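# Loop the rubber band around both bench dogs

## Task

Stretch the rubber band so it wraps exactly once around each of the two bench dogs, resting against their side faces above the board and not sitting on their top ends; at the end the board has to lie flat and motionless on the table.

## Robot and tools

Robot and scene. Two arms face each other across a table. left_arm's base is at (-0.048, +0.444, +0.123) m on the +y side; right_arm's base is at (+0.057, -0.463, +0.133) m. Arm names do not match left or right in the images. Scene frame: origin at the table centre, table top at z = +0.020 m, +z up. Loose objects may get brief random nudges.

Frames. Each arm reports its hand pose, velocities, targets and wrist camera pose in its own base frame. cam_low and the table use the scene frame. Motion offsets are taken along the current Hand target's own axes. On a gripper, the fingers point along +x and close along y. end_effector_position is the midpoint between the fingers, about 3 to 4 cm back from the tips; only the final 1.5 cm of each finger's inside is flat.

execute_actions(actions, cameras). actions is a list of actions; each action is a list of up to 15 rows, one row per 1/30 s step, and a short list repeats its final row to fill 15 steps (one action = 0.5 s). Each row is a single flat list of 14 numbers in [-1, 1] covering both arms: left_arm dx, dy, dz, rx, ry, rz, opening, then right_arm in that same order. The six pose numbers are an offset, not a pose: they are measured from that arm's Hand target as it stood when the action began, never from the previous row, so sending the same offset in a later action moves the arm further. Scale: 1.0 = 0.6 m for dx, dy, dz and 180 degrees for the rotation vector rx, ry, rz. Sending six zeros re-requests the current Hand target. opening is absolute: +1 = fully open (0.080 m), -1 = closed; bare fingers touch near -0.78. Closing from fully open takes at least about 0.6 s. Always resend the opening you want for each arm, since 0 is itself a command (half open). cameras: list of names, ["all"] or []; by default images appear only with an empty actions list. An empty list also reports the scene number and what results may omit.

move(target, speed, blend, opening_speed, grip_force, blocking, cameras). target is one 14-number row laid out as above, or a list of up to 15 such rows; every row is an offset from the same starting Hand targets, not from the row before. Paths are straight and all end together, lasting 0.5 s to at most 10 s in total (pauses included). speed: top speed in m/s, 0.002 to 4.3, default 0.25 (turns up to twice that in rad/s); one value or one per target. blend: corner rounding in metres, one value or one per target; 0 means stop at each. opening_speed: rate of opening change per second on the -1..1 scale, at least 0.2. grip_force: per-pad force cap in newtons, 8 to 34, one value or one per arm; it persists until changed. blocking=false returns after about 0.5 s while the motion continues. Moves do not avoid obstacles or the other arm. Faster moves stray more and hit harder.
The move line reports an ending: done (within 8 mm and 2 degrees), off_target, moving, held (a check withheld steps, or the clearance check ended the move), blocked (gripper stopped far from its drive point; it then holds and presses gently), or fault. limits=paced means a pose was clipped, limits=held that steps were withheld.

wait(seconds): 0 to 10 s with commands held; returns early if a running move ends. stop(): brakes a running move (needs some distance). zoom_image(camera, region): camera is cam_low, cam_left_wrist or cam_right_wrist; region [x0, y0, x1, y1] in pixels, at most 504 by 504, from that camera's newest image. finished_scene(scene): integer 1 or 2, irreversible; call only when the band stays in place without the robot.

Reading results. Hand target is the last commanded pose after clipping; a gripper often rests short of it, so compare it with end_effector_position and send the remaining gap as an offset. Tool commands lists current commands. grip_measured uses the opening scale (error about 2 mm); to hold something, command roughly 0.08 below the reading at first contact. The last Joint positions value is the opening in metres. grip_effort_n is motor effort (negative = closing), not pad force. Joint torques include gravity; External joint torques estimate outside loads. Wrist depth gives a 7x7 grid of distances in mm, rows from top left separated by " / ", "-" for no data. Motor temperatures: MOTOR HOT from 50 C; at 95 C the arm is held for 30 to 60 s or goes limp.

Limits and cautions. Commanded orientation is clipped to within 32 degrees of the measured one. Weight and friction make the gripper sag or tilt, especially far out, and tiny moves may misfire; check pose after each move. Joint ranges (rad): waist -3.054 to 3.054, shoulder 0 to 3.142, elbow 0 to 2.356, wrist pitch and yaw -1.571 to 1.571, wrist roll -3.142 to 3.142. Contact torque limits (N m): waist 17, shoulder 21.1, elbow 20.4, wrist pitch 3.37, wrist yaw 3.48, wrist roll 3.48; reaching one freezes the arm for 10 s. Avoid huge single-step targets (over-speed fault), routing the hand near its own base, any contact between the arms or closing on the other gripper, strain on camera cables, hard hits on fixed or heavy things, letting parts drop or fall off the table, and releasing parts while they move. To end a press, command the target back beyond the gripper.

Each tool is called after ">>>" as name(argument=value, ...) on one line, values as JSON.

## Session

>>> execute_actions(actions=[])

Scene clock: 0.00 s.
left_arm: end_effector_position=(+0.2347, +0.2987, +0.2271) grip_measured=+0.076 grip_effort_n=n/a end_effector_quat_wxyz=(+0.957, +0.175, +0.213, -0.088) | right_arm: end_effector_position=(+0.2241, -0.0947, +0.1580) grip_measured=-0.754 grip_effort_n=n/a end_effector_quat_wxyz=(+0.748, +0.242, +0.185, -0.589)
Joint positions: left_arm=[1.261 1.685 1.405 -0.893 1.075 1.463 0.038] | right_arm=[0.13 1.205 0.799 -0.933 0.956 1.464 0.001]
Joint velocities: within noise
Joint torques (N m): no reading
External joint torques (N m): no reading
Motor temperatures (°C): left_arm=[24 27 25 26 30 25] | right_arm=[22 26 25 24 26 31]
Heat: left arm: hottest wrist yaw 30 °C (+0.0 °C/min); right arm: hottest wrist roll 31 °C (+0.0 °C/min).
Wrist depth (mm): cam_left_wrist=[1652 1440 1567 687 683 737 683 / 1533 - 1639 756 692 638 - / - - 1853 - 494 466 426 / 2243 1902 1678 552 442 401 368 / 1776 1665 1555 452 - 356 329 / - - - - - 74 - / - - - 361 - 71 -] | cam_right_wrist=[2167 2447 2447 2299 2299 2346 2188 / 2107 1996 1614 1792 1962 1881 1835 / 1806 1724 1673 1614 1614 1637 1614 / 438 431 423 1487 1396 1440 1354 / 401 397 399 394 381 371 352 / 367 364 - 74 75 342 - / - - - - - - -]
Hand target: left_arm +0.2352, +0.2989, +0.2279; +0.958, +0.175, +0.210, -0.087 | right_arm +0.2249, -0.0951, +0.1592; +0.749, +0.244, +0.179, -0.590
Tool commands: left_gripper/opening=+0.076109 right_gripper/opening=-0.777778

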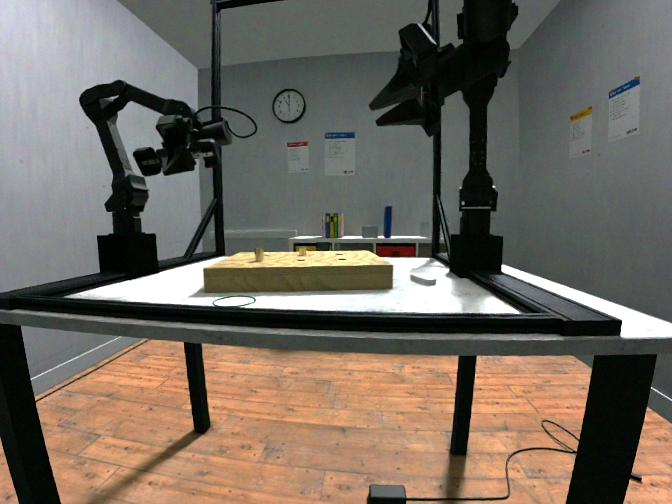

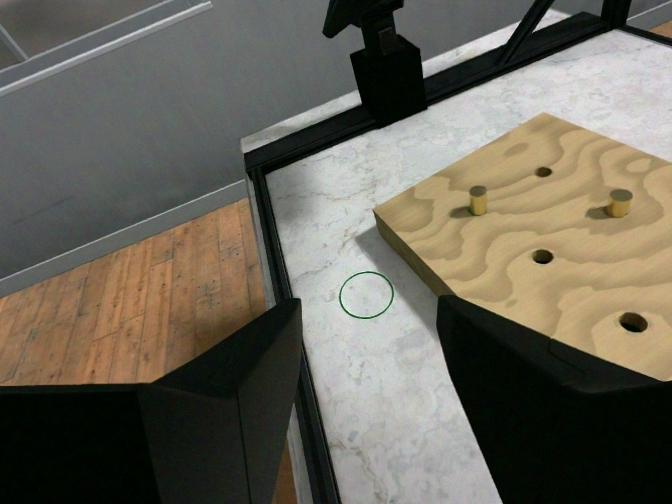

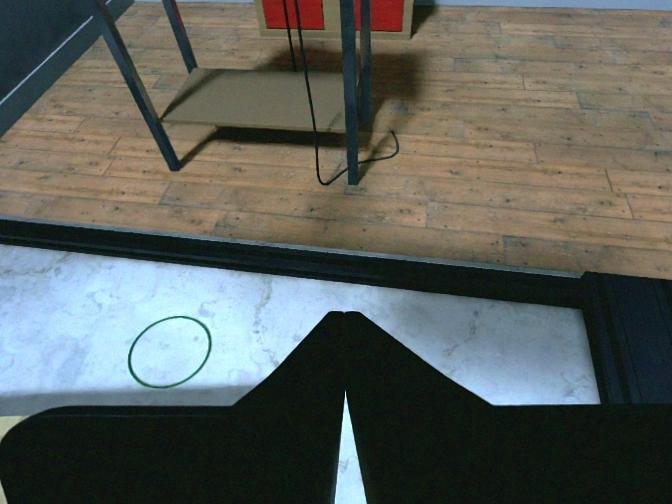

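>>> zoom_image(camera="cam_left_wrist", region=[330, 100, 672, 356])

>>> zoom_image(camera="cam_low", region=[190, 220, 442, 320])

Scaled by 1.474 from the camera's 672x504 image, which has a finer 960x720 frame.

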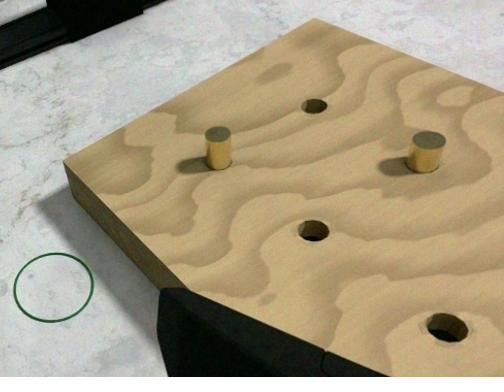

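Scaled by 2.000 from the camera's 672x504 image, which has a finer 960x720 frame.

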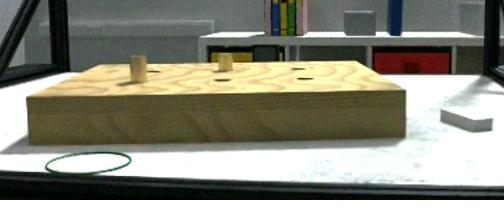

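>>> move(target=[0,0,0,0,0,0,0.076, 0.336,0.150,-0.080,-0.2185,0.3136,0.0596,0.0], cameras=["all"])

Scene clock: 49.97 s.
left_arm: end_effector_position=(+0.2347, +0.2987, +0.2271) grip_measured=+0.076 grip_effort_n=2.1 end_effector_quat_wxyz=(+0.957, +0.175, +0.213, -0.088) | right_arm: end_effector_position=(+0.3583, -0.2101, +0.0241) grip_measured=-0.003 grip_effort_n=17.0 end_effector_quat_wxyz=(+0.661, +0.247, +0.662, -0.252)
Joint positions: left_arm=[1.261 1.685 1.405 -0.893 1.075 1.463 0.038] | right_arm=[-0.528 2.197 1.655 -1.03 0.008 0.194 0.035]
Joint torques (N m): left_arm=[-0.06 -7.72 6.79 0.71 0.61 -0.01] | right_arm=[-0.01 -10.22 6.95 -0.16 -0.1 -0.1]
External joint torques (N m): left_arm=[-0.06 -0.51 0.5 -0.08 0.06 0] | right_arm=[0 -0.3 1.49 -0.49 -0.11 -0.1]
Motor temperatures (°C): left_arm=[24 36 29 26 31 25] | right_arm=[22 28 30 25 27 31]
Heat: left arm: hottest shoulder 36 °C (+10.8 °C/min); right arm: hottest wrist roll 31 °C (+0.0 °C/min).
Wrist depth (mm): cam_left_wrist=[- 302 274 1602 813 852 717 / 1500 1544 282 345 - 527 - / - 1955 343 366 494 467 423 / 1776 1886 1705 - 444 398 371 / 1806 1626 1522 - - 358 331 / - - - 421 - 74 - / - - - - - 71 -] | cam_right_wrist=[158 160 161 164 153 167 910 / 168 169 171 173 175 160 964 / 178 180 182 185 188 173 998 / 174 189 196 199 200 203 201 / 151 166 205 213 100 221 206 / - - 92 231 84 68 238 / - - 245 252 - - -]
Hand target: left_arm +0.2352, +0.2989, +0.2279; +0.958, +0.175, +0.210, -0.087 | right_arm +0.3616, -0.2110, +0.0216; +0.662, +0.247, +0.663, -0.247
Off the commanded pose: left_arm 0.001 m, 0 deg | right_arm 0.004 m, 1 deg.
move: done
camera_calibration:
cam_right_wrist: T_world_to_cam=[[-0.651555, -0.756808, 0.0521364, 0.0769533], [-0.693565, 0.62213, 0.363211, 0.398114], [-0.307317, 0.200492, -0.930247, 0.259848], [0, 0, 0, 1]] pos_world=[0.406113, -0.241537, 0.0931114]

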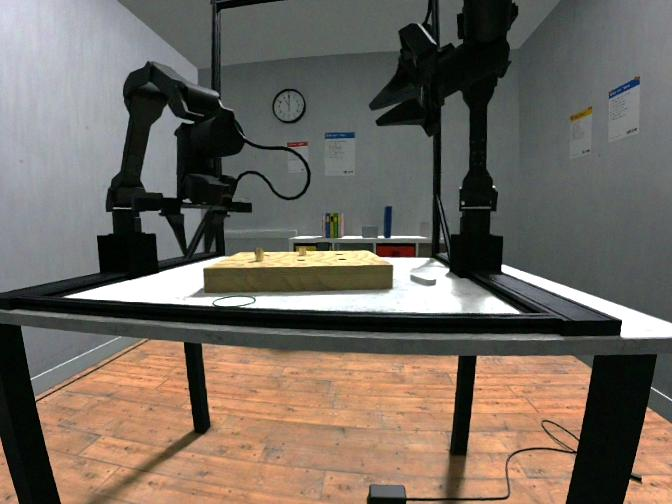

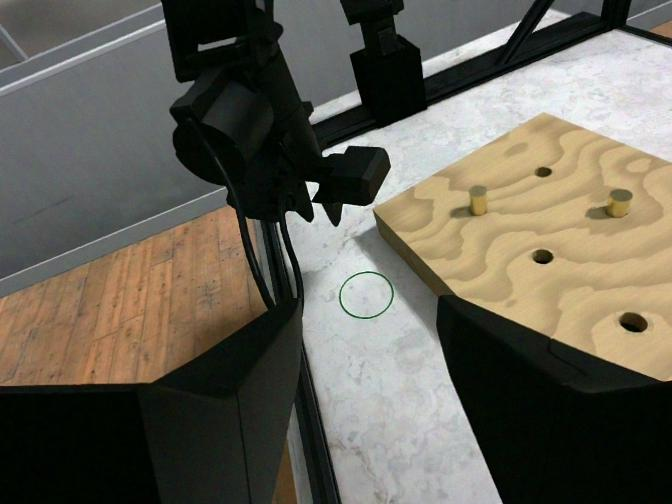

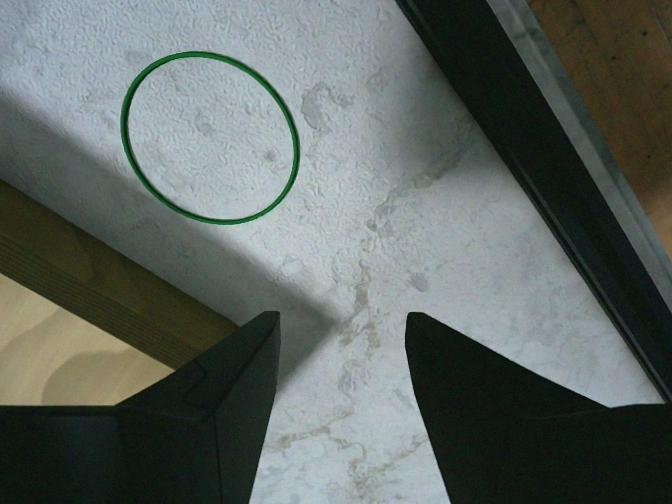

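>>> move(target=[0,0,0,0,0,0,0.076, 0.083,0.0325,0.067,0,0,0,0.0], cameras=["cam_right_wrist","cam_low"])

Scene clock: 59.97 s.
left_arm: end_effector_position=(+0.2347, +0.2987, +0.2271) grip_measured=+0.076 grip_effort_n=2.6 end_effector_quat_wxyz=(+0.957, +0.175, +0.213, -0.088) | right_arm: end_effector_position=(+0.4029, -0.2211, -0.0248) grip_measured=-0.003 grip_effort_n=16.5 end_effector_quat_wxyz=(+0.663, +0.246, +0.663, -0.244)
Joint positions: left_arm=[1.261 1.685 1.405 -0.893 1.075 1.463 0.038] | right_arm=[-0.503 2.435 1.866 -1.002 -0.003 0.205 0.035]
Joint torques (N m): left_arm=[-0.1 -7.67 6.73 0.74 0.62 0] | right_arm=[-0.1 -11.73 6.59 -0.14 -0.04 0.2]
External joint torques (N m): left_arm=[-0.06 -0.56 0.49 -0.05 0.06 0.01] | right_arm=[-0.21 -0.46 1.08 -0.52 -0.04 0.2]
Heat: left arm: hottest shoulder 36 °C (+9.0 °C/min); right arm: hottest shoulder 32 °C (+6.0 °C/min).
Wrist depth (mm): cam_left_wrist=[1384 1332 273 1490 629 - 2069 / 1555 - 275 748 699 539 - / 1732 - 287 347 499 464 425 / 1886 1902 298 368 442 400 371 / 1746 1590 1602 - - 358 331 / - - - - - 74 - / - - - 360 - 71 -] | cam_right_wrist=[114 114 115 116 108 102 843 / - 121 122 125 125 107 129 / 130 130 132 132 134 133 119 / 137 138 140 142 144 145 125 / 148 149 148 153 150 157 152 / - - 92 166 84 68 169 / - - 169 181 176 - -]
Hand target: left_arm +0.2352, +0.2989, +0.2279; +0.958, +0.175, +0.210, -0.087 | right_arm +0.4047, -0.2226, -0.0281; +0.662, +0.247, +0.663, -0.247
Off the commanded pose: left_arm 0.001 m, 0 deg | right_arm 0.004 m, 0 deg.
move: done
camera_calibration:
cam_right_wrist: T_world_to_cam=[[-0.641126, -0.766313, 0.0414872, 0.0937217], [-0.704419, 0.609074, 0.364449, 0.455202], [-0.304551, 0.204434, -0.930299, 0.230032], [0, 0, 0, 1]] pos_world=[0.450797, -0.252458, 0.0442123]
Images, in order (width x height): cam_low 672x504, cam_right_wrist 672x504.

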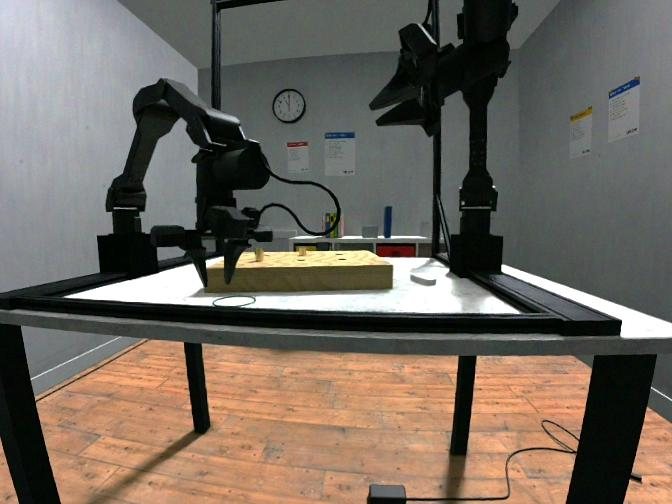

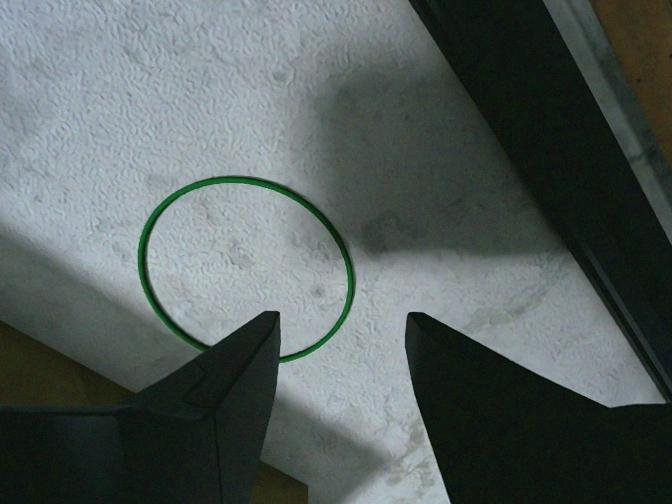

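>>> move(target=[0,0,0,0,0,0,0.076, 0.04,-0.008,-0.006,0,0,0,-0.2], cameras=["cam_right_wrist"], speed=0.1)

>>> zoom_image(camera="cam_right_wrist", region=[200, 200, 500, 425])

Scene clock: 64.20 s.
left_arm: end_effector_position=(+0.2347, +0.2987, +0.2271) grip_measured=+0.076 grip_effort_n=2.1 end_effector_quat_wxyz=(+0.957, +0.175, +0.213, -0.088) | right_arm: end_effector_position=(+0.4026, -0.2242, -0.0436) grip_measured=-0.197 grip_effort_n=-16.0 end_effector_quat_wxyz=(+0.668, +0.247, +0.657, -0.247)
Joint positions: left_arm=[1.261 1.685 1.405 -0.893 1.075 1.463 0.038] | right_arm=[-0.509 2.456 1.825 -0.925 -0.001 0.205 0.026]
Joint torques (N m): left_arm=[-0.03 -7.81 6.8 0.69 0.62 -0.04] | right_arm=[-0.33 -11.78 3.89 0.43 -0.04 -0.07]
External joint torques (N m): left_arm=[-0.08 -0.7 0.57 -0.09 0.08 -0.03] | right_arm=[-0.25 -0.54 -1.44 0.07 -0.05 -0.07]
Motor temperatures (°C): left_arm=[24 37 30 26 31 25] | right_arm=[22 33 31 24 27 31]
Heat: left arm: hottest shoulder 37 °C (+9.1 °C/min); right arm: hottest shoulder 33 °C (+7.1 °C/min).
Wrist depth (mm): cam_left_wrist=[- 1567 294 644 1511 810 - / - - 284 732 685 524 - / 1578 1991 301 612 486 466 424 / 1902 1973 299 379 438 400 368 / 1761 1691 1522 307 105 357 329 / - - - - - 74 - / - - - 364 349 71 -] | cam_right_wrist=[- 99 99 101 101 84 104 / 104 105 106 - 108 92 93 / - 113 112 114 115 113 98 / - 119 122 121 123 126 104 / 127 128 127 129 129 133 137 / - - 74 140 80 140 144 / - - 76 153 - - -]
Hand target: left_arm +0.2352, +0.2989, +0.2279; +0.958, +0.175, +0.210, -0.087 | right_arm +0.3988, -0.2239, -0.0522; +0.662, +0.247, +0.663, -0.248
Off the commanded pose: left_arm 0.001 m, 0 deg | right_arm 0.009 m, 1 deg.
move: off_target (right_arm)
camera_calibration:
cam_right_wrist: T_world_to_cam=[[-0.646027, -0.76226, 0.0401165, 0.0947452], [-0.705302, 0.6162, 0.350495, 0.465036], [-0.291888, 0.198135, -0.935705, 0.206395], [0, 0, 0, 1]] pos_world=[0.449443, -0.255229, 0.026331]
Images, in order (width x height): cam_right_wrist 672x504.

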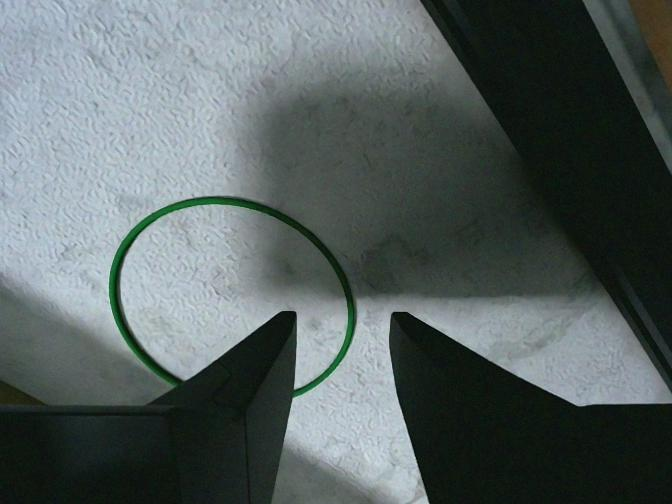

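Scaled by 1.680 from the camera's 672x504 image, which has a finer 960x720 frame.

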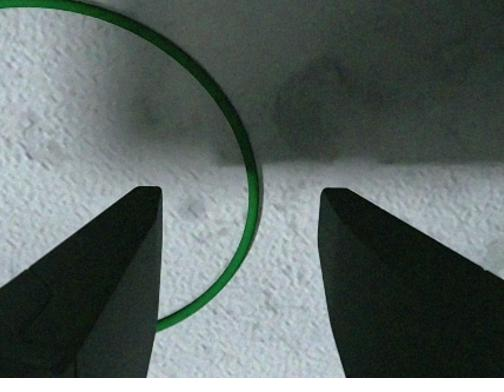

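>>> move(target=[0,0,0,0,0,0,0.076, 0.01,-0.004,0.006,0,0,0,-0.2], cameras=["cam_right_wrist"], speed=0.05)

>>> zoom_image(camera="cam_right_wrist", region=[200, 200, 500, 425])

Scene clock: 68.03 s.
left_arm: end_effector_position=(+0.2347, +0.2987, +0.2271) grip_measured=+0.076 grip_effort_n=2.1 end_effector_quat_wxyz=(+0.957, +0.175, +0.213, -0.088) | right_arm: end_effector_position=(+0.3992, -0.2266, -0.0526) grip_measured=-0.197 grip_effort_n=-16.0 end_effector_quat_wxyz=(+0.662, +0.248, +0.662, -0.249)
Joint positions: left_arm=[1.261 1.685 1.405 -0.893 1.075 1.463 0.038] | right_arm=[-0.516 2.477 1.825 -0.919 0.002 0.203 0.026]
Joint torques (N m): left_arm=[-0.05 -7.61 6.81 0.73 0.64 -0.05] | right_arm=[-0.1 -11.51 5.72 0.4 -0.06 -0.05]
External joint torques (N m): left_arm=[-0.04 -0.58 0.64 -0.05 0.09 -0.03] | right_arm=[-0.26 -0.37 0.51 0.06 -0.06 -0.05]
Heat: left arm: hottest shoulder 37 °C (+7.1 °C/min); right arm: hottest shoulder 35 °C (+9.1 °C/min).
Wrist depth (mm): cam_left_wrist=[1459 1402 298 656 685 732 750 / - - 292 766 681 525 - / - - 309 362 492 467 424 / 1902 1853 301 389 439 401 371 / 1821 1578 377 - - 356 330 / - - - 371 375 74 - / - - - 358 - 71 -] | cam_right_wrist=[- 91 90 92 94 75 96 / - 96 96 98 99 82 83 / - 103 103 105 105 105 87 / 108 109 109 112 113 116 95 / - 118 117 119 118 124 125 / - - 73 131 80 70 134 / - - 76 142 - - -]
Hand target: left_arm +0.2352, +0.2989, +0.2279; +0.958, +0.175, +0.210, -0.087 | right_arm +0.3999, -0.2280, -0.0582; +0.662, +0.247, +0.663, -0.247
Off the commanded pose: left_arm 0.001 m, 0 deg | right_arm 0.006 m, 0 deg.
move: done
camera_calibration:
cam_right_wrist: T_world_to_cam=[[-0.649746, -0.758763, 0.0459251, 0.0935984], [-0.696747, 0.618619, 0.363118, 0.465105], [-0.30393, 0.203936, -0.930611, 0.203736], [0, 0, 0, 1]] pos_world=[0.446797, -0.258253, 0.0164131]
Images, in order (width x height): cam_right_wrist 672x504.

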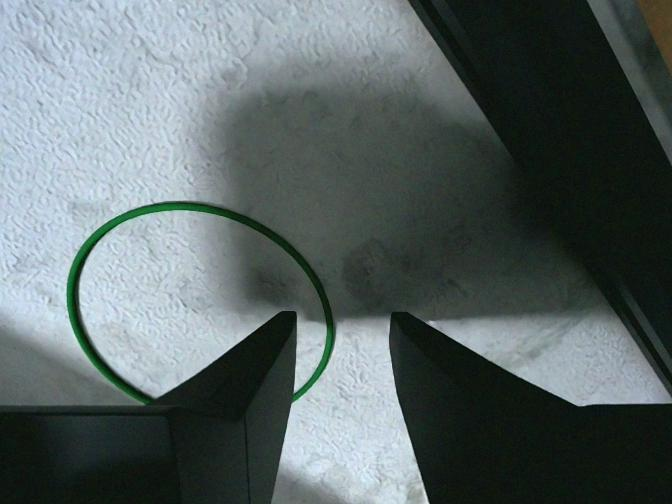

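Scaled by 1.680 from the camera's 672x504 image, which has a finer 960x720 frame.

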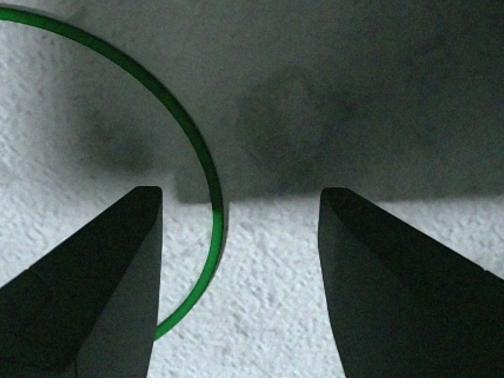

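>>> move(target=[0,0,0,0,0,0,0.076, 0.01,0.003,0.0,0,0,0,-0.2], cameras=["cam_right_wrist"], speed=0.03)

>>> zoom_image(camera="cam_right_wrist", region=[200, 200, 500, 425])

Scene clock: 72.17 s.
left_arm: end_effector_position=(+0.2347, +0.2987, +0.2271) grip_measured=+0.076 grip_effort_n=2.1 end_effector_quat_wxyz=(+0.957, +0.175, +0.213, -0.088) | right_arm: end_effector_position=(+0.4005, -0.2274, -0.0576) grip_measured=-0.197 grip_effort_n=-16.0 end_effector_quat_wxyz=(+0.663, +0.248, +0.661, -0.250)
Joint positions: left_arm=[1.261 1.685 1.405 -0.893 1.075 1.463 0.038] | right_arm=[-0.516 2.488 1.825 -0.904 0.002 0.203 0.026]
Joint torques (N m): left_arm=[-0.08 -7.84 6.73 0.72 0.61 -0.01] | right_arm=[0.24 -11.56 5.28 0.46 -0.03 0.06]
External joint torques (N m): left_arm=[-0.09 -0.74 0.52 -0.06 0.06 0.01] | right_arm=[0.24 -0.16 -0.02 0.12 -0.03 0.06]
Heat: left arm: hottest shoulder 37 °C (+7.1 °C/min); right arm: hottest shoulder 36 °C (+10.1 °C/min).
Wrist depth (mm): cam_left_wrist=[1411 - 306 674 640 727 662 / 1511 - 293 772 735 559 555 / - - 314 355 507 466 425 / 2131 1902 303 390 438 401 373 / 1806 1602 377 335 - 356 328 / - - - 409 - 74 - / - - - 355 - 71 -] | cam_right_wrist=[- 85 87 87 88 71 91 / - 91 92 94 94 78 78 / - 98 99 99 100 100 82 / - 104 104 106 109 108 88 / - 113 111 113 113 117 117 / - - 73 123 80 123 127 / - - 76 135 - - -]
Hand target: left_arm +0.2352, +0.2989, +0.2279; +0.958, +0.175, +0.210, -0.087 | right_arm +0.4011, -0.2266, -0.0642; +0.662, +0.247, +0.663, -0.247
Off the commanded pose: left_arm 0.001 m, 0 deg | right_arm 0.007 m, 0 deg.
move: done
camera_calibration:
cam_right_wrist: T_world_to_cam=[[-0.649943, -0.758638, 0.0451922, 0.0942037], [-0.697924, 0.619349, 0.359595, 0.468726], [-0.300792, 0.202175, -0.932013, 0.19788], [0, 0, 0, 1]] pos_world=[0.447883, -0.258845, 0.011618]
Images, in order (width x height): cam_right_wrist 672x504.

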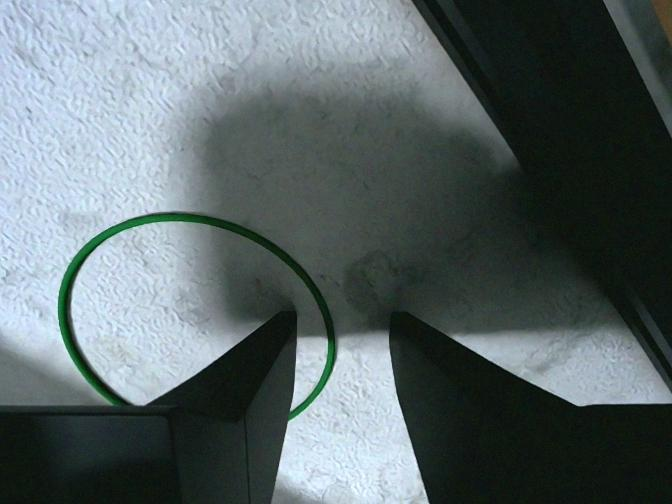

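Scaled by 1.680 from the camera's 672x504 image, which has a finer 960x720 frame.

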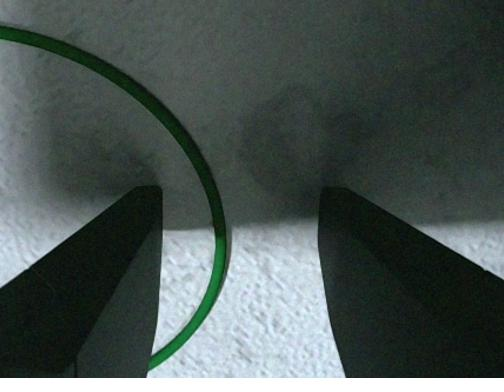

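>>> move(target=[0,0,0,0,0,0,0.076, 0.007,0.0,0.009,0,0,0,-0.2], cameras=["cam_right_wrist"], speed=0.03)

>>> zoom_image(camera="cam_right_wrist", region=[200, 200, 500, 425])

Scene clock: 77.27 s.
left_arm: end_effector_position=(+0.2347, +0.2987, +0.2271) grip_measured=+0.076 grip_effort_n=2.1 end_effector_quat_wxyz=(+0.957, +0.175, +0.213, -0.088) | right_arm: end_effector_position=(+0.4037, -0.2289, -0.0600) grip_measured=-0.197 grip_effort_n=-15.6 end_effector_quat_wxyz=(+0.664, +0.247, +0.661, -0.247)
Joint positions: left_arm=[1.261 1.685 1.405 -0.893 1.075 1.463 0.038] | right_arm=[-0.516 2.507 1.851 -0.911 0 0.197 0.026]
Joint torques (N m): left_arm=[-0.02 -7.75 6.7 0.73 0.62 -0.04] | right_arm=[-0.01 -10.59 6.59 0.43 -0.03 -0.03]
External joint torques (N m): left_arm=[-0.02 -0.56 0.43 -0.06 0.07 -0.03] | right_arm=[-0.01 0.84 1.28 0.07 -0.04 -0.03]
Heat: left arm: hottest shoulder 37 °C (+6.1 °C/min); right arm: hottest shoulder 37 °C (+10.1 °C/min).
Wrist depth (mm): cam_left_wrist=[- - 302 642 1691 690 717 / 1567 1590 291 715 687 545 - / 1791 1590 314 344 494 464 424 / 1937 1869 307 385 440 401 372 / 1791 1639 1490 450 - 358 328 / - - - 401 376 74 - / - - - 345 - 71 -] | cam_right_wrist=[- 84 86 86 86 - 90 / - 89 - 92 92 75 77 / - 95 98 98 99 97 80 / - 102 103 104 108 107 85 / 109 111 109 111 111 115 94 / - - 73 120 80 121 125 / - - 76 133 - - -]
Hand target: left_arm +0.2352, +0.2989, +0.2279; +0.958, +0.175, +0.210, -0.087 | right_arm +0.4052, -0.2302, -0.0684; +0.662, +0.247, +0.663, -0.247
Off the commanded pose: left_arm 0.001 m, 0 deg | right_arm 0.009 m, 0 deg.
move: off_target (right_arm)
camera_calibration:
cam_right_wrist: T_world_to_cam=[[-0.645251, -0.76271, 0.0438659, 0.0922974], [-0.701765, 0.614428, 0.360561, 0.473276], [-0.301956, 0.201869, -0.931704, 0.197392], [0, 0, 0, 1]] pos_world=[0.451287, -0.260245, 0.00921701]
Images, in order (width x height): cam_right_wrist 672x504.

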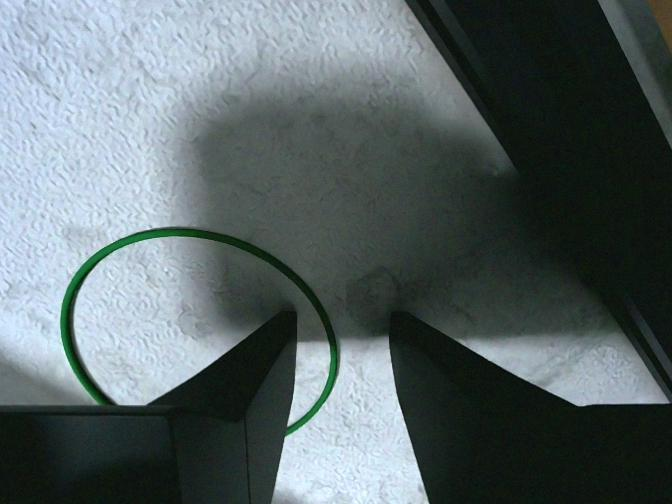

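Scaled by 1.680 from the camera's 672x504 image, which has a finer 960x720 frame.

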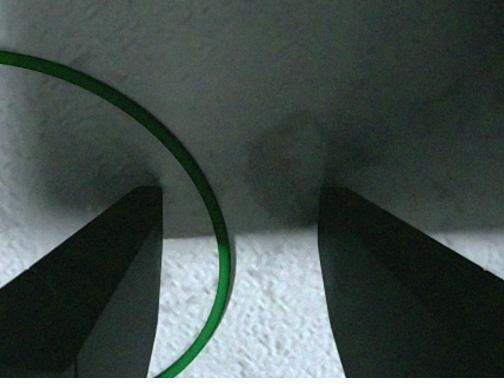

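>>> move(target=[0,0,0,0,0,0,0.076, 0,0,0,0,0,0,-1], cameras=["cam_right_wrist"], opening_speed=0.6)

>>> zoom_image(camera="cam_right_wrist", region=[200, 200, 500, 425])

Scene clock: 80.93 s.
left_arm: end_effector_position=(+0.2347, +0.2987, +0.2271) grip_measured=+0.076 grip_effort_n=2.1 end_effector_quat_wxyz=(+0.957, +0.175, +0.213, -0.088) | right_arm: end_effector_position=(+0.4051, -0.2286, -0.0600) grip_measured=-0.756 grip_effort_n=-83.5 end_effector_quat_wxyz=(+0.665, +0.246, +0.661, -0.246)
Joint positions: left_arm=[1.261 1.685 1.405 -0.893 1.075 1.463 0.038] | right_arm=[-0.514 2.509 1.855 -0.911 -0.001 0.197 0.001]
Joint torques (N m): left_arm=[-0.05 -7.7 6.73 0.71 0.6 -0.02] | right_arm=[-0.21 -10.79 6.02 0.37 0.06 -0.03]
External joint torques (N m): left_arm=[-0.01 -0.55 0.46 -0.08 0.04 -0.01] | right_arm=[-0.12 0.51 0.82 0.04 0.04 -0.03]
Heat: left arm: hottest shoulder 37 °C (+5.0 °C/min); right arm: hottest shoulder 37 °C (+10.0 °C/min).
Wrist depth (mm): cam_left_wrist=[- 1239 303 646 646 720 710 / - - 291 727 696 619 574 / - - 315 350 513 467 426 / 1902 1886 302 386 443 401 370 / 1776 1614 374 355 385 358 332 / - - - - - 74 - / - - - - - 71 -] | cam_right_wrist=[- 85 86 87 87 - 88 / - 90 90 92 93 76 76 / - 96 98 98 99 98 80 / - 102 103 104 108 107 86 / - 111 112 110 113 115 115 / - 117 - 74 75 123 125 / - - - - - - -]
Hand target: left_arm +0.2352, +0.2989, +0.2279; +0.958, +0.175, +0.210, -0.087 | right_arm +0.4051, -0.2302, -0.0685; +0.662, +0.247, +0.663, -0.247
Off the commanded pose: left_arm 0.001 m, 0 deg | right_arm 0.009 m, 0 deg.
move: off_target (right_arm)
camera_calibration:
cam_right_wrist: T_world_to_cam=[[-0.644194, -0.763712, 0.0419393, 0.0927056], [-0.703687, 0.613266, 0.358789, 0.474446], [-0.299732, 0.201618, -0.932476, 0.196825], [0, 0, 0, 1]] pos_world=[0.452577, -0.259845, 0.0094198]
Images, in order (width x height): cam_right_wrist 672x504.

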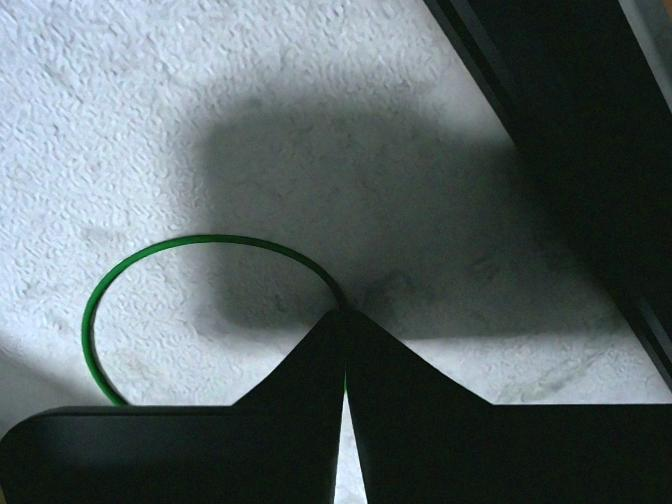

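Scaled by 1.680 from the camera's 672x504 image, which has a finer 960x720 frame.

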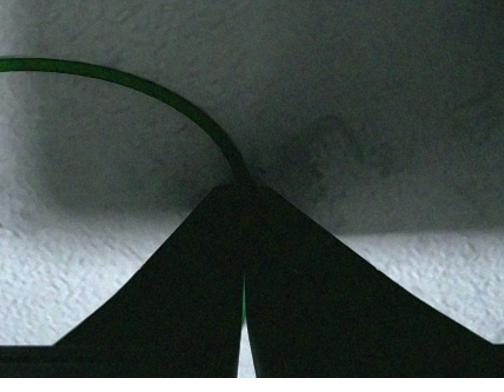

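>>> move(target=[0,0,0,0,0,0,0.076, -0.15,0,0,0,0,0,-1], cameras=["all"], speed=0.1)

>>> zoom_image(camera="cam_left_wrist", region=[200, 100, 500, 325])

Scene clock: 84.27 s.
left_arm: end_effector_position=(+0.2347, +0.2987, +0.2271) grip_measured=+0.076 grip_effort_n=2.1 end_effector_quat_wxyz=(+0.957, +0.175, +0.213, -0.088) | right_arm: end_effector_position=(+0.4014, -0.2271, +0.0127) grip_measured=-0.756 grip_effort_n=-83.5 end_effector_quat_wxyz=(+0.653, +0.247, +0.673, -0.245)
Joint positions: left_arm=[1.261 1.685 1.405 -0.893 1.075 1.463 0.038] | right_arm=[-0.514 2.426 2.002 -1.175 0.002 0.197 0.001]
Joint torques (N m): left_arm=[-0.2 -7.76 6.74 0.7 0.64 -0.06] | right_arm=[-0.2 -15.06 6.88 -0.19 0.05 -0.05]
External joint torques (N m): left_arm=[-0.23 -0.57 0.47 -0.09 0.08 -0.04] | right_arm=[-0.21 -3.72 1.28 -0.5 0.04 -0.05]
Motor temperatures (°C): left_arm=[24 38 30 26 31 25] | right_arm=[22 38 31 24 26 30]
Heat: left arm: hottest shoulder 38 °C (+5.1 °C/min); right arm: hottest shoulder 38 °C (+11.1 °C/min).
Wrist depth (mm): cam_left_wrist=[1411 247 240 623 1626 708 - / 1500 277 260 740 - 515 - / 1705 245 260 353 504 467 426 / 1955 1886 324 342 443 404 371 / 1791 1652 1490 439 386 356 333 / - - - 402 375 74 - / - - - 367 - 71 -] | cam_right_wrist=[143 145 146 148 132 862 896 / 151 154 156 158 155 160 960 / 165 165 166 169 172 157 1030 / 176 178 180 182 185 183 192 / 171 188 193 193 201 204 189 / 153 173 - 74 75 220 217 / - - - - - - -]
Hand target: left_arm +0.2352, +0.2989, +0.2279; +0.958, +0.175, +0.210, -0.087 | right_arm +0.4053, -0.2302, +0.0216; +0.662, +0.247, +0.663, -0.247
Off the commanded pose: left_arm 0.001 m, 0 deg | right_arm 0.010 m, 2 deg.
move: off_target (right_arm)
camera_calibration:
cam_right_wrist: T_world_to_cam=[[-0.642749, -0.764373, 0.0510664, 0.0875841], [-0.692272, 0.608081, 0.388584, 0.438737], [-0.328075, 0.21441, -0.919997, 0.277321], [0, 0, 0, 1]] pos_world=[0.451002, -0.259301, 0.0801756]

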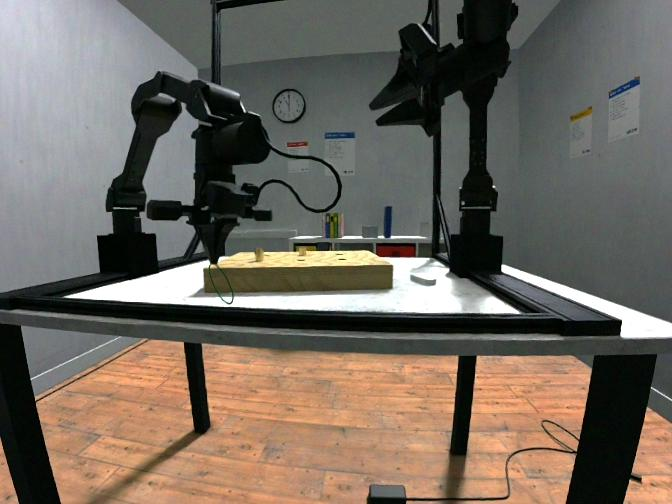

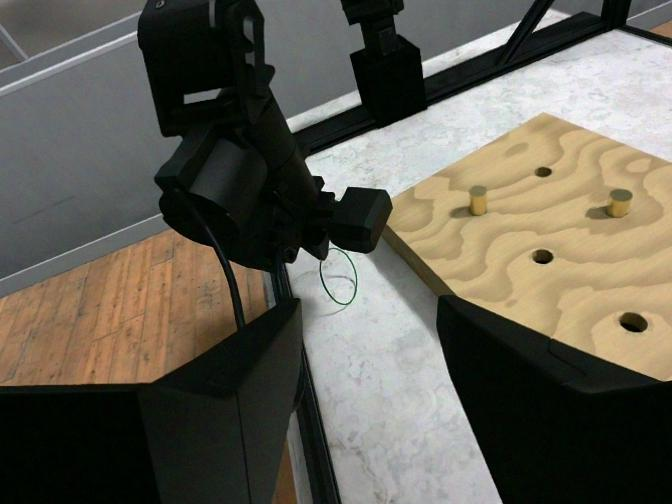

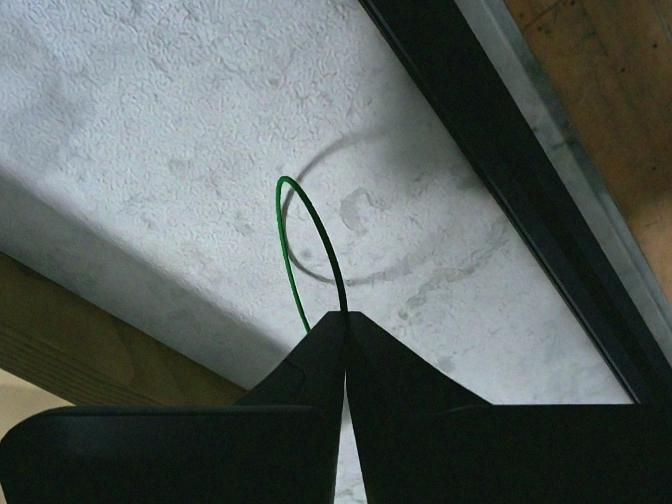

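Scaled by 1.680 from the camera's 672x504 image, which has a finer 960x720 frame.

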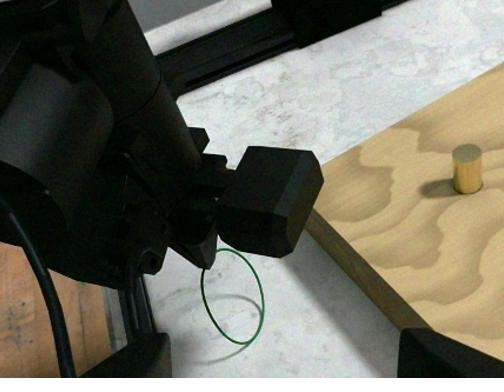

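>>> move(target=[[0,0,0,0,0,0,0.076, -0.09,0,0,0,0,0,-1],[0,0,0,0,0,0,0.076, -0.09,0.08,-0.24,0,0,0.25,-1]], cameras=["all"], speed=0.15, blend=0.02)

>>> zoom_image(camera="cam_left_wrist", region=[300, 50, 600, 275])

Scene clock: 97.13 s.
left_arm: end_effector_position=(+0.2347, +0.2987, +0.2271) grip_measured=+0.076 grip_effort_n=2.1 end_effector_quat_wxyz=(+0.957, +0.175, +0.213, -0.088) | right_arm: end_effector_position=(+0.3291, -0.1006, +0.0733) grip_measured=-0.756 grip_effort_n=-83.5 end_effector_quat_wxyz=(+0.702, +0.483, +0.523, +0.020)
Joint positions: left_arm=[1.261 1.685 1.405 -0.893 1.075 1.463 0.038] | right_arm=[-0.605 1.818 1.122 -0.779 -0.768 0.156 0.001]
Joint torques (N m): left_arm=[0 -7.6 6.78 0.72 0.62 -0.05] | right_arm=[-0.26 -10.44 3.73 0.64 -0.7 -0.07]
External joint torques (N m): left_arm=[0 -0.5 0.58 -0.06 0.07 -0.03] | right_arm=[-0.26 -3.24 -1.6 0.16 -0.25 -0.03]
Heat: left arm: hottest shoulder 38 °C (+4.1 °C/min); right arm: hottest shoulder 42 °C (+15.2 °C/min).
Wrist depth (mm): cam_left_wrist=[- - 337 376 1639 706 745 / - - 1678 386 656 627 556 / 1837 - 1555 715 509 466 424 / 1920 1853 1718 542 447 399 372 / 1761 1639 1578 478 - 356 330 / - - - 385 - 74 - / - - - 373 - 71 -] | cam_right_wrist=[526 329 255 208 176 185 174 / - 361 277 219 184 159 172 / - 386 296 225 194 165 146 / 2107 591 324 251 203 173 186 / 1792 599 359 259 218 228 204 / 1835 - - 74 75 245 209 / - - - - - - -]
Hand target: left_arm +0.2352, +0.2989, +0.2279; +0.958, +0.175, +0.210, -0.087 | right_arm +0.3280, -0.0996, +0.0757; +0.706, +0.482, +0.518, +0.025
Off the commanded pose: left_arm 0.001 m, 0 deg | right_arm 0.003 m, 1 deg.
move: done
camera_calibration:
cam_right_wrist: T_world_to_cam=[[-0.488795, -0.56358, -0.665926, 0.156736], [-0.863429, 0.421699, 0.276876, 0.333959], [0.124778, 0.710316, -0.692735, 0.166405], [0, 0, 0, 1]] pos_world=[0.344197, -0.170697, 0.127184]

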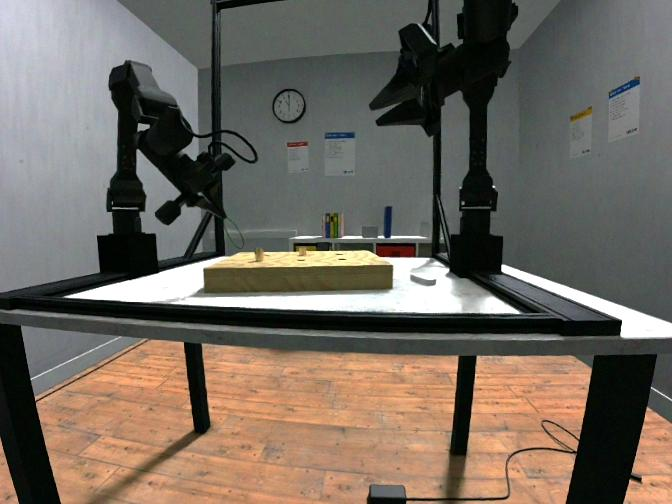

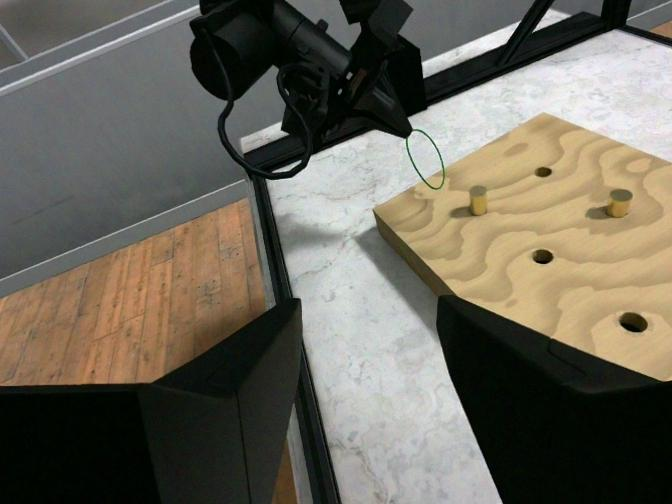

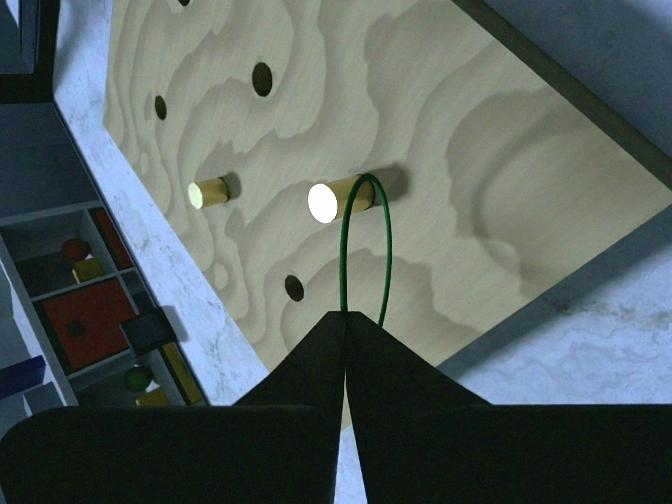

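Scaled by 1.680 from the camera's 672x504 image, which has a finer 960x720 frame.

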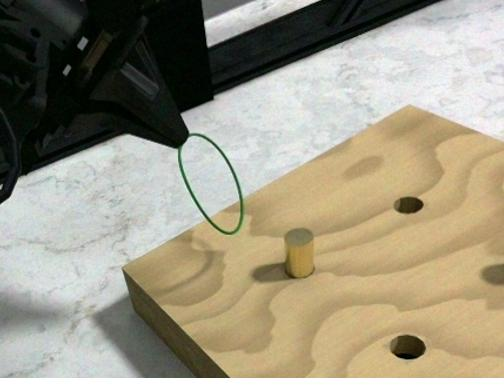

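>>> move(target=[[0,0,0,0,0,0,0.076, -0.02,0.02,0,0,0,0,-1],[0,0,0,0,0,0,0.076, 0.055,0.086,0,0,0,0,-1]], cameras=["cam_left_wrist","cam_right_wrist","cam_low"], speed=0.1, blend=0.005)

>>> zoom_image(camera="cam_left_wrist", region=[380, 100, 600, 265])

>>> zoom_image(camera="cam_low", region=[190, 180, 342, 294])

Scene clock: 118.50 s.
left_arm: end_effector_position=(+0.2347, +0.2987, +0.2271) grip_measured=+0.076 grip_effort_n=2.1 end_effector_quat_wxyz=(+0.957, +0.175, +0.213, -0.088) | right_arm: end_effector_position=(+0.3636, -0.0535, +0.0866) grip_measured=-0.756 grip_effort_n=-83.5 end_effector_quat_wxyz=(+0.701, +0.484, +0.523, +0.022)
Joint positions: left_arm=[1.261 1.685 1.405 -0.893 1.075 1.463 0.038] | right_arm=[-0.427 1.786 1.129 -0.652 -0.742 0.398 0.001]
Joint torques (N m): left_arm=[-0.08 -7.72 6.69 0.7 0.62 -0.02] | right_arm=[0.31 -8.79 6.35 1 -0.32 0.11]
External joint torques (N m): left_arm=[-0.04 -0.61 0.48 -0.08 0.07 -0.01] | right_arm=[0.26 -1.5 0.71 0.29 0.1 0.15]
Heat: left arm: hottest shoulder 39 °C (+3.0 °C/min); right arm: hottest shoulder 42 °C (+10.1 °C/min).
Wrist depth (mm): cam_left_wrist=[- - 298 317 348 780 737 / - - - 340 387 533 - / - - 735 627 494 467 426 / 2089 1920 1821 - 437 401 369 / 2010 1626 1522 - - 355 328 / - - - - - 74 - / - - - 357 343 71 -] | cam_right_wrist=[556 363 267 223 186 160 141 / 634 375 291 234 196 168 146 / - 503 317 250 202 176 153 / 2088 2088 329 267 216 184 160 / 1698 1835 489 274 229 194 168 / 1580 - - 74 75 206 214 / - - - - - - -]
Hand target: left_arm +0.2352, +0.2989, +0.2279; +0.958, +0.175, +0.210, -0.087 | right_arm +0.3672, -0.0545, +0.0889; +0.707, +0.482, +0.518, +0.025
Off the commanded pose: left_arm 0.001 m, 0 deg | right_arm 0.004 m, 1 deg.
move: done
camera_calibration:
cam_right_wrist: T_world_to_cam=[[-0.486886, -0.560453, -0.669951, 0.208893], [-0.864383, 0.419479, 0.277271, 0.34041], [0.125633, 0.714094, -0.688684, 0.137369], [0, 0, 0, 1]] pos_world=[0.378693, -0.123814, 0.140167]

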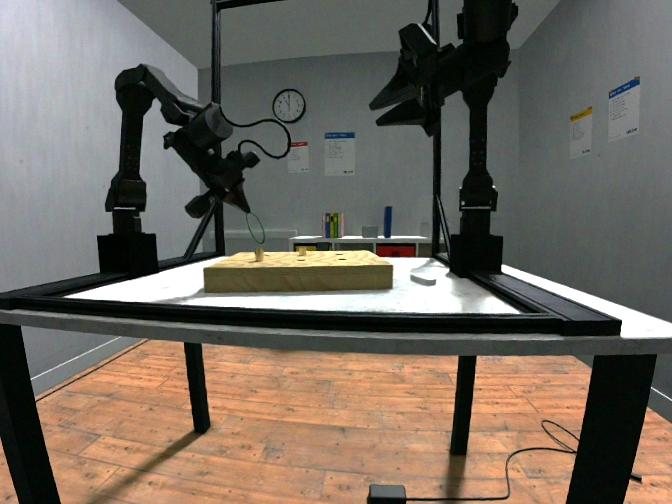

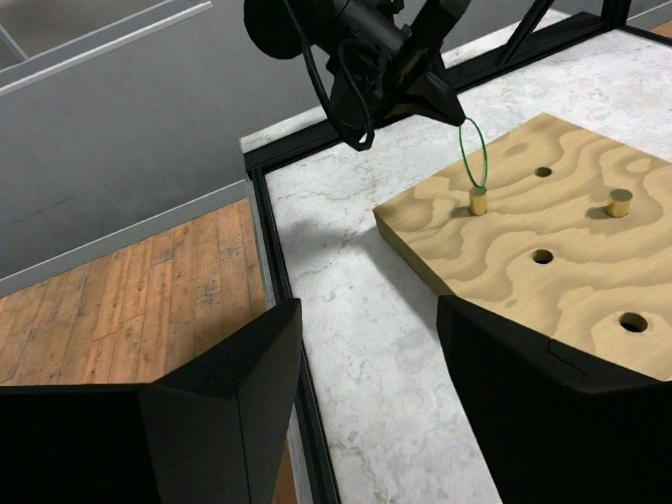

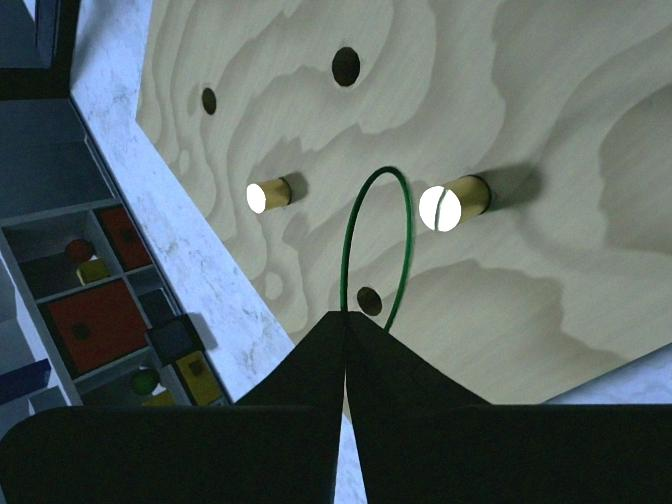

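Scaled by 2.291 from the camera's 672x504 image, which has a finer 960x720 frame.

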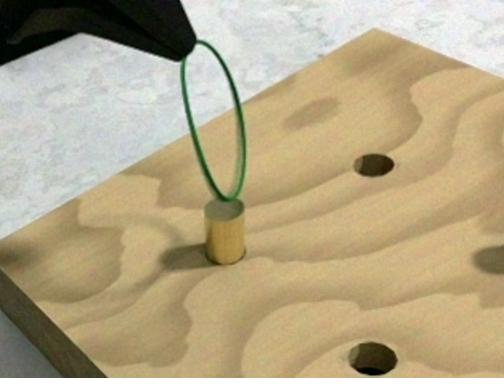

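Scaled by 3.316 from the camera's 672x504 image, which has a finer 960x720 frame.

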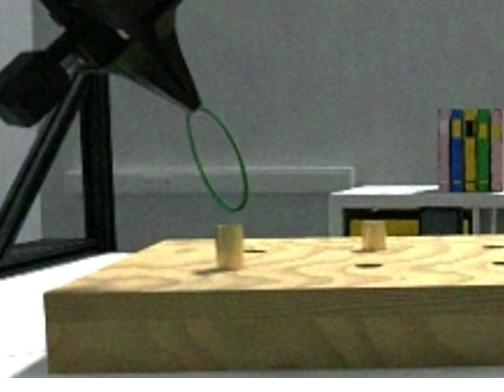

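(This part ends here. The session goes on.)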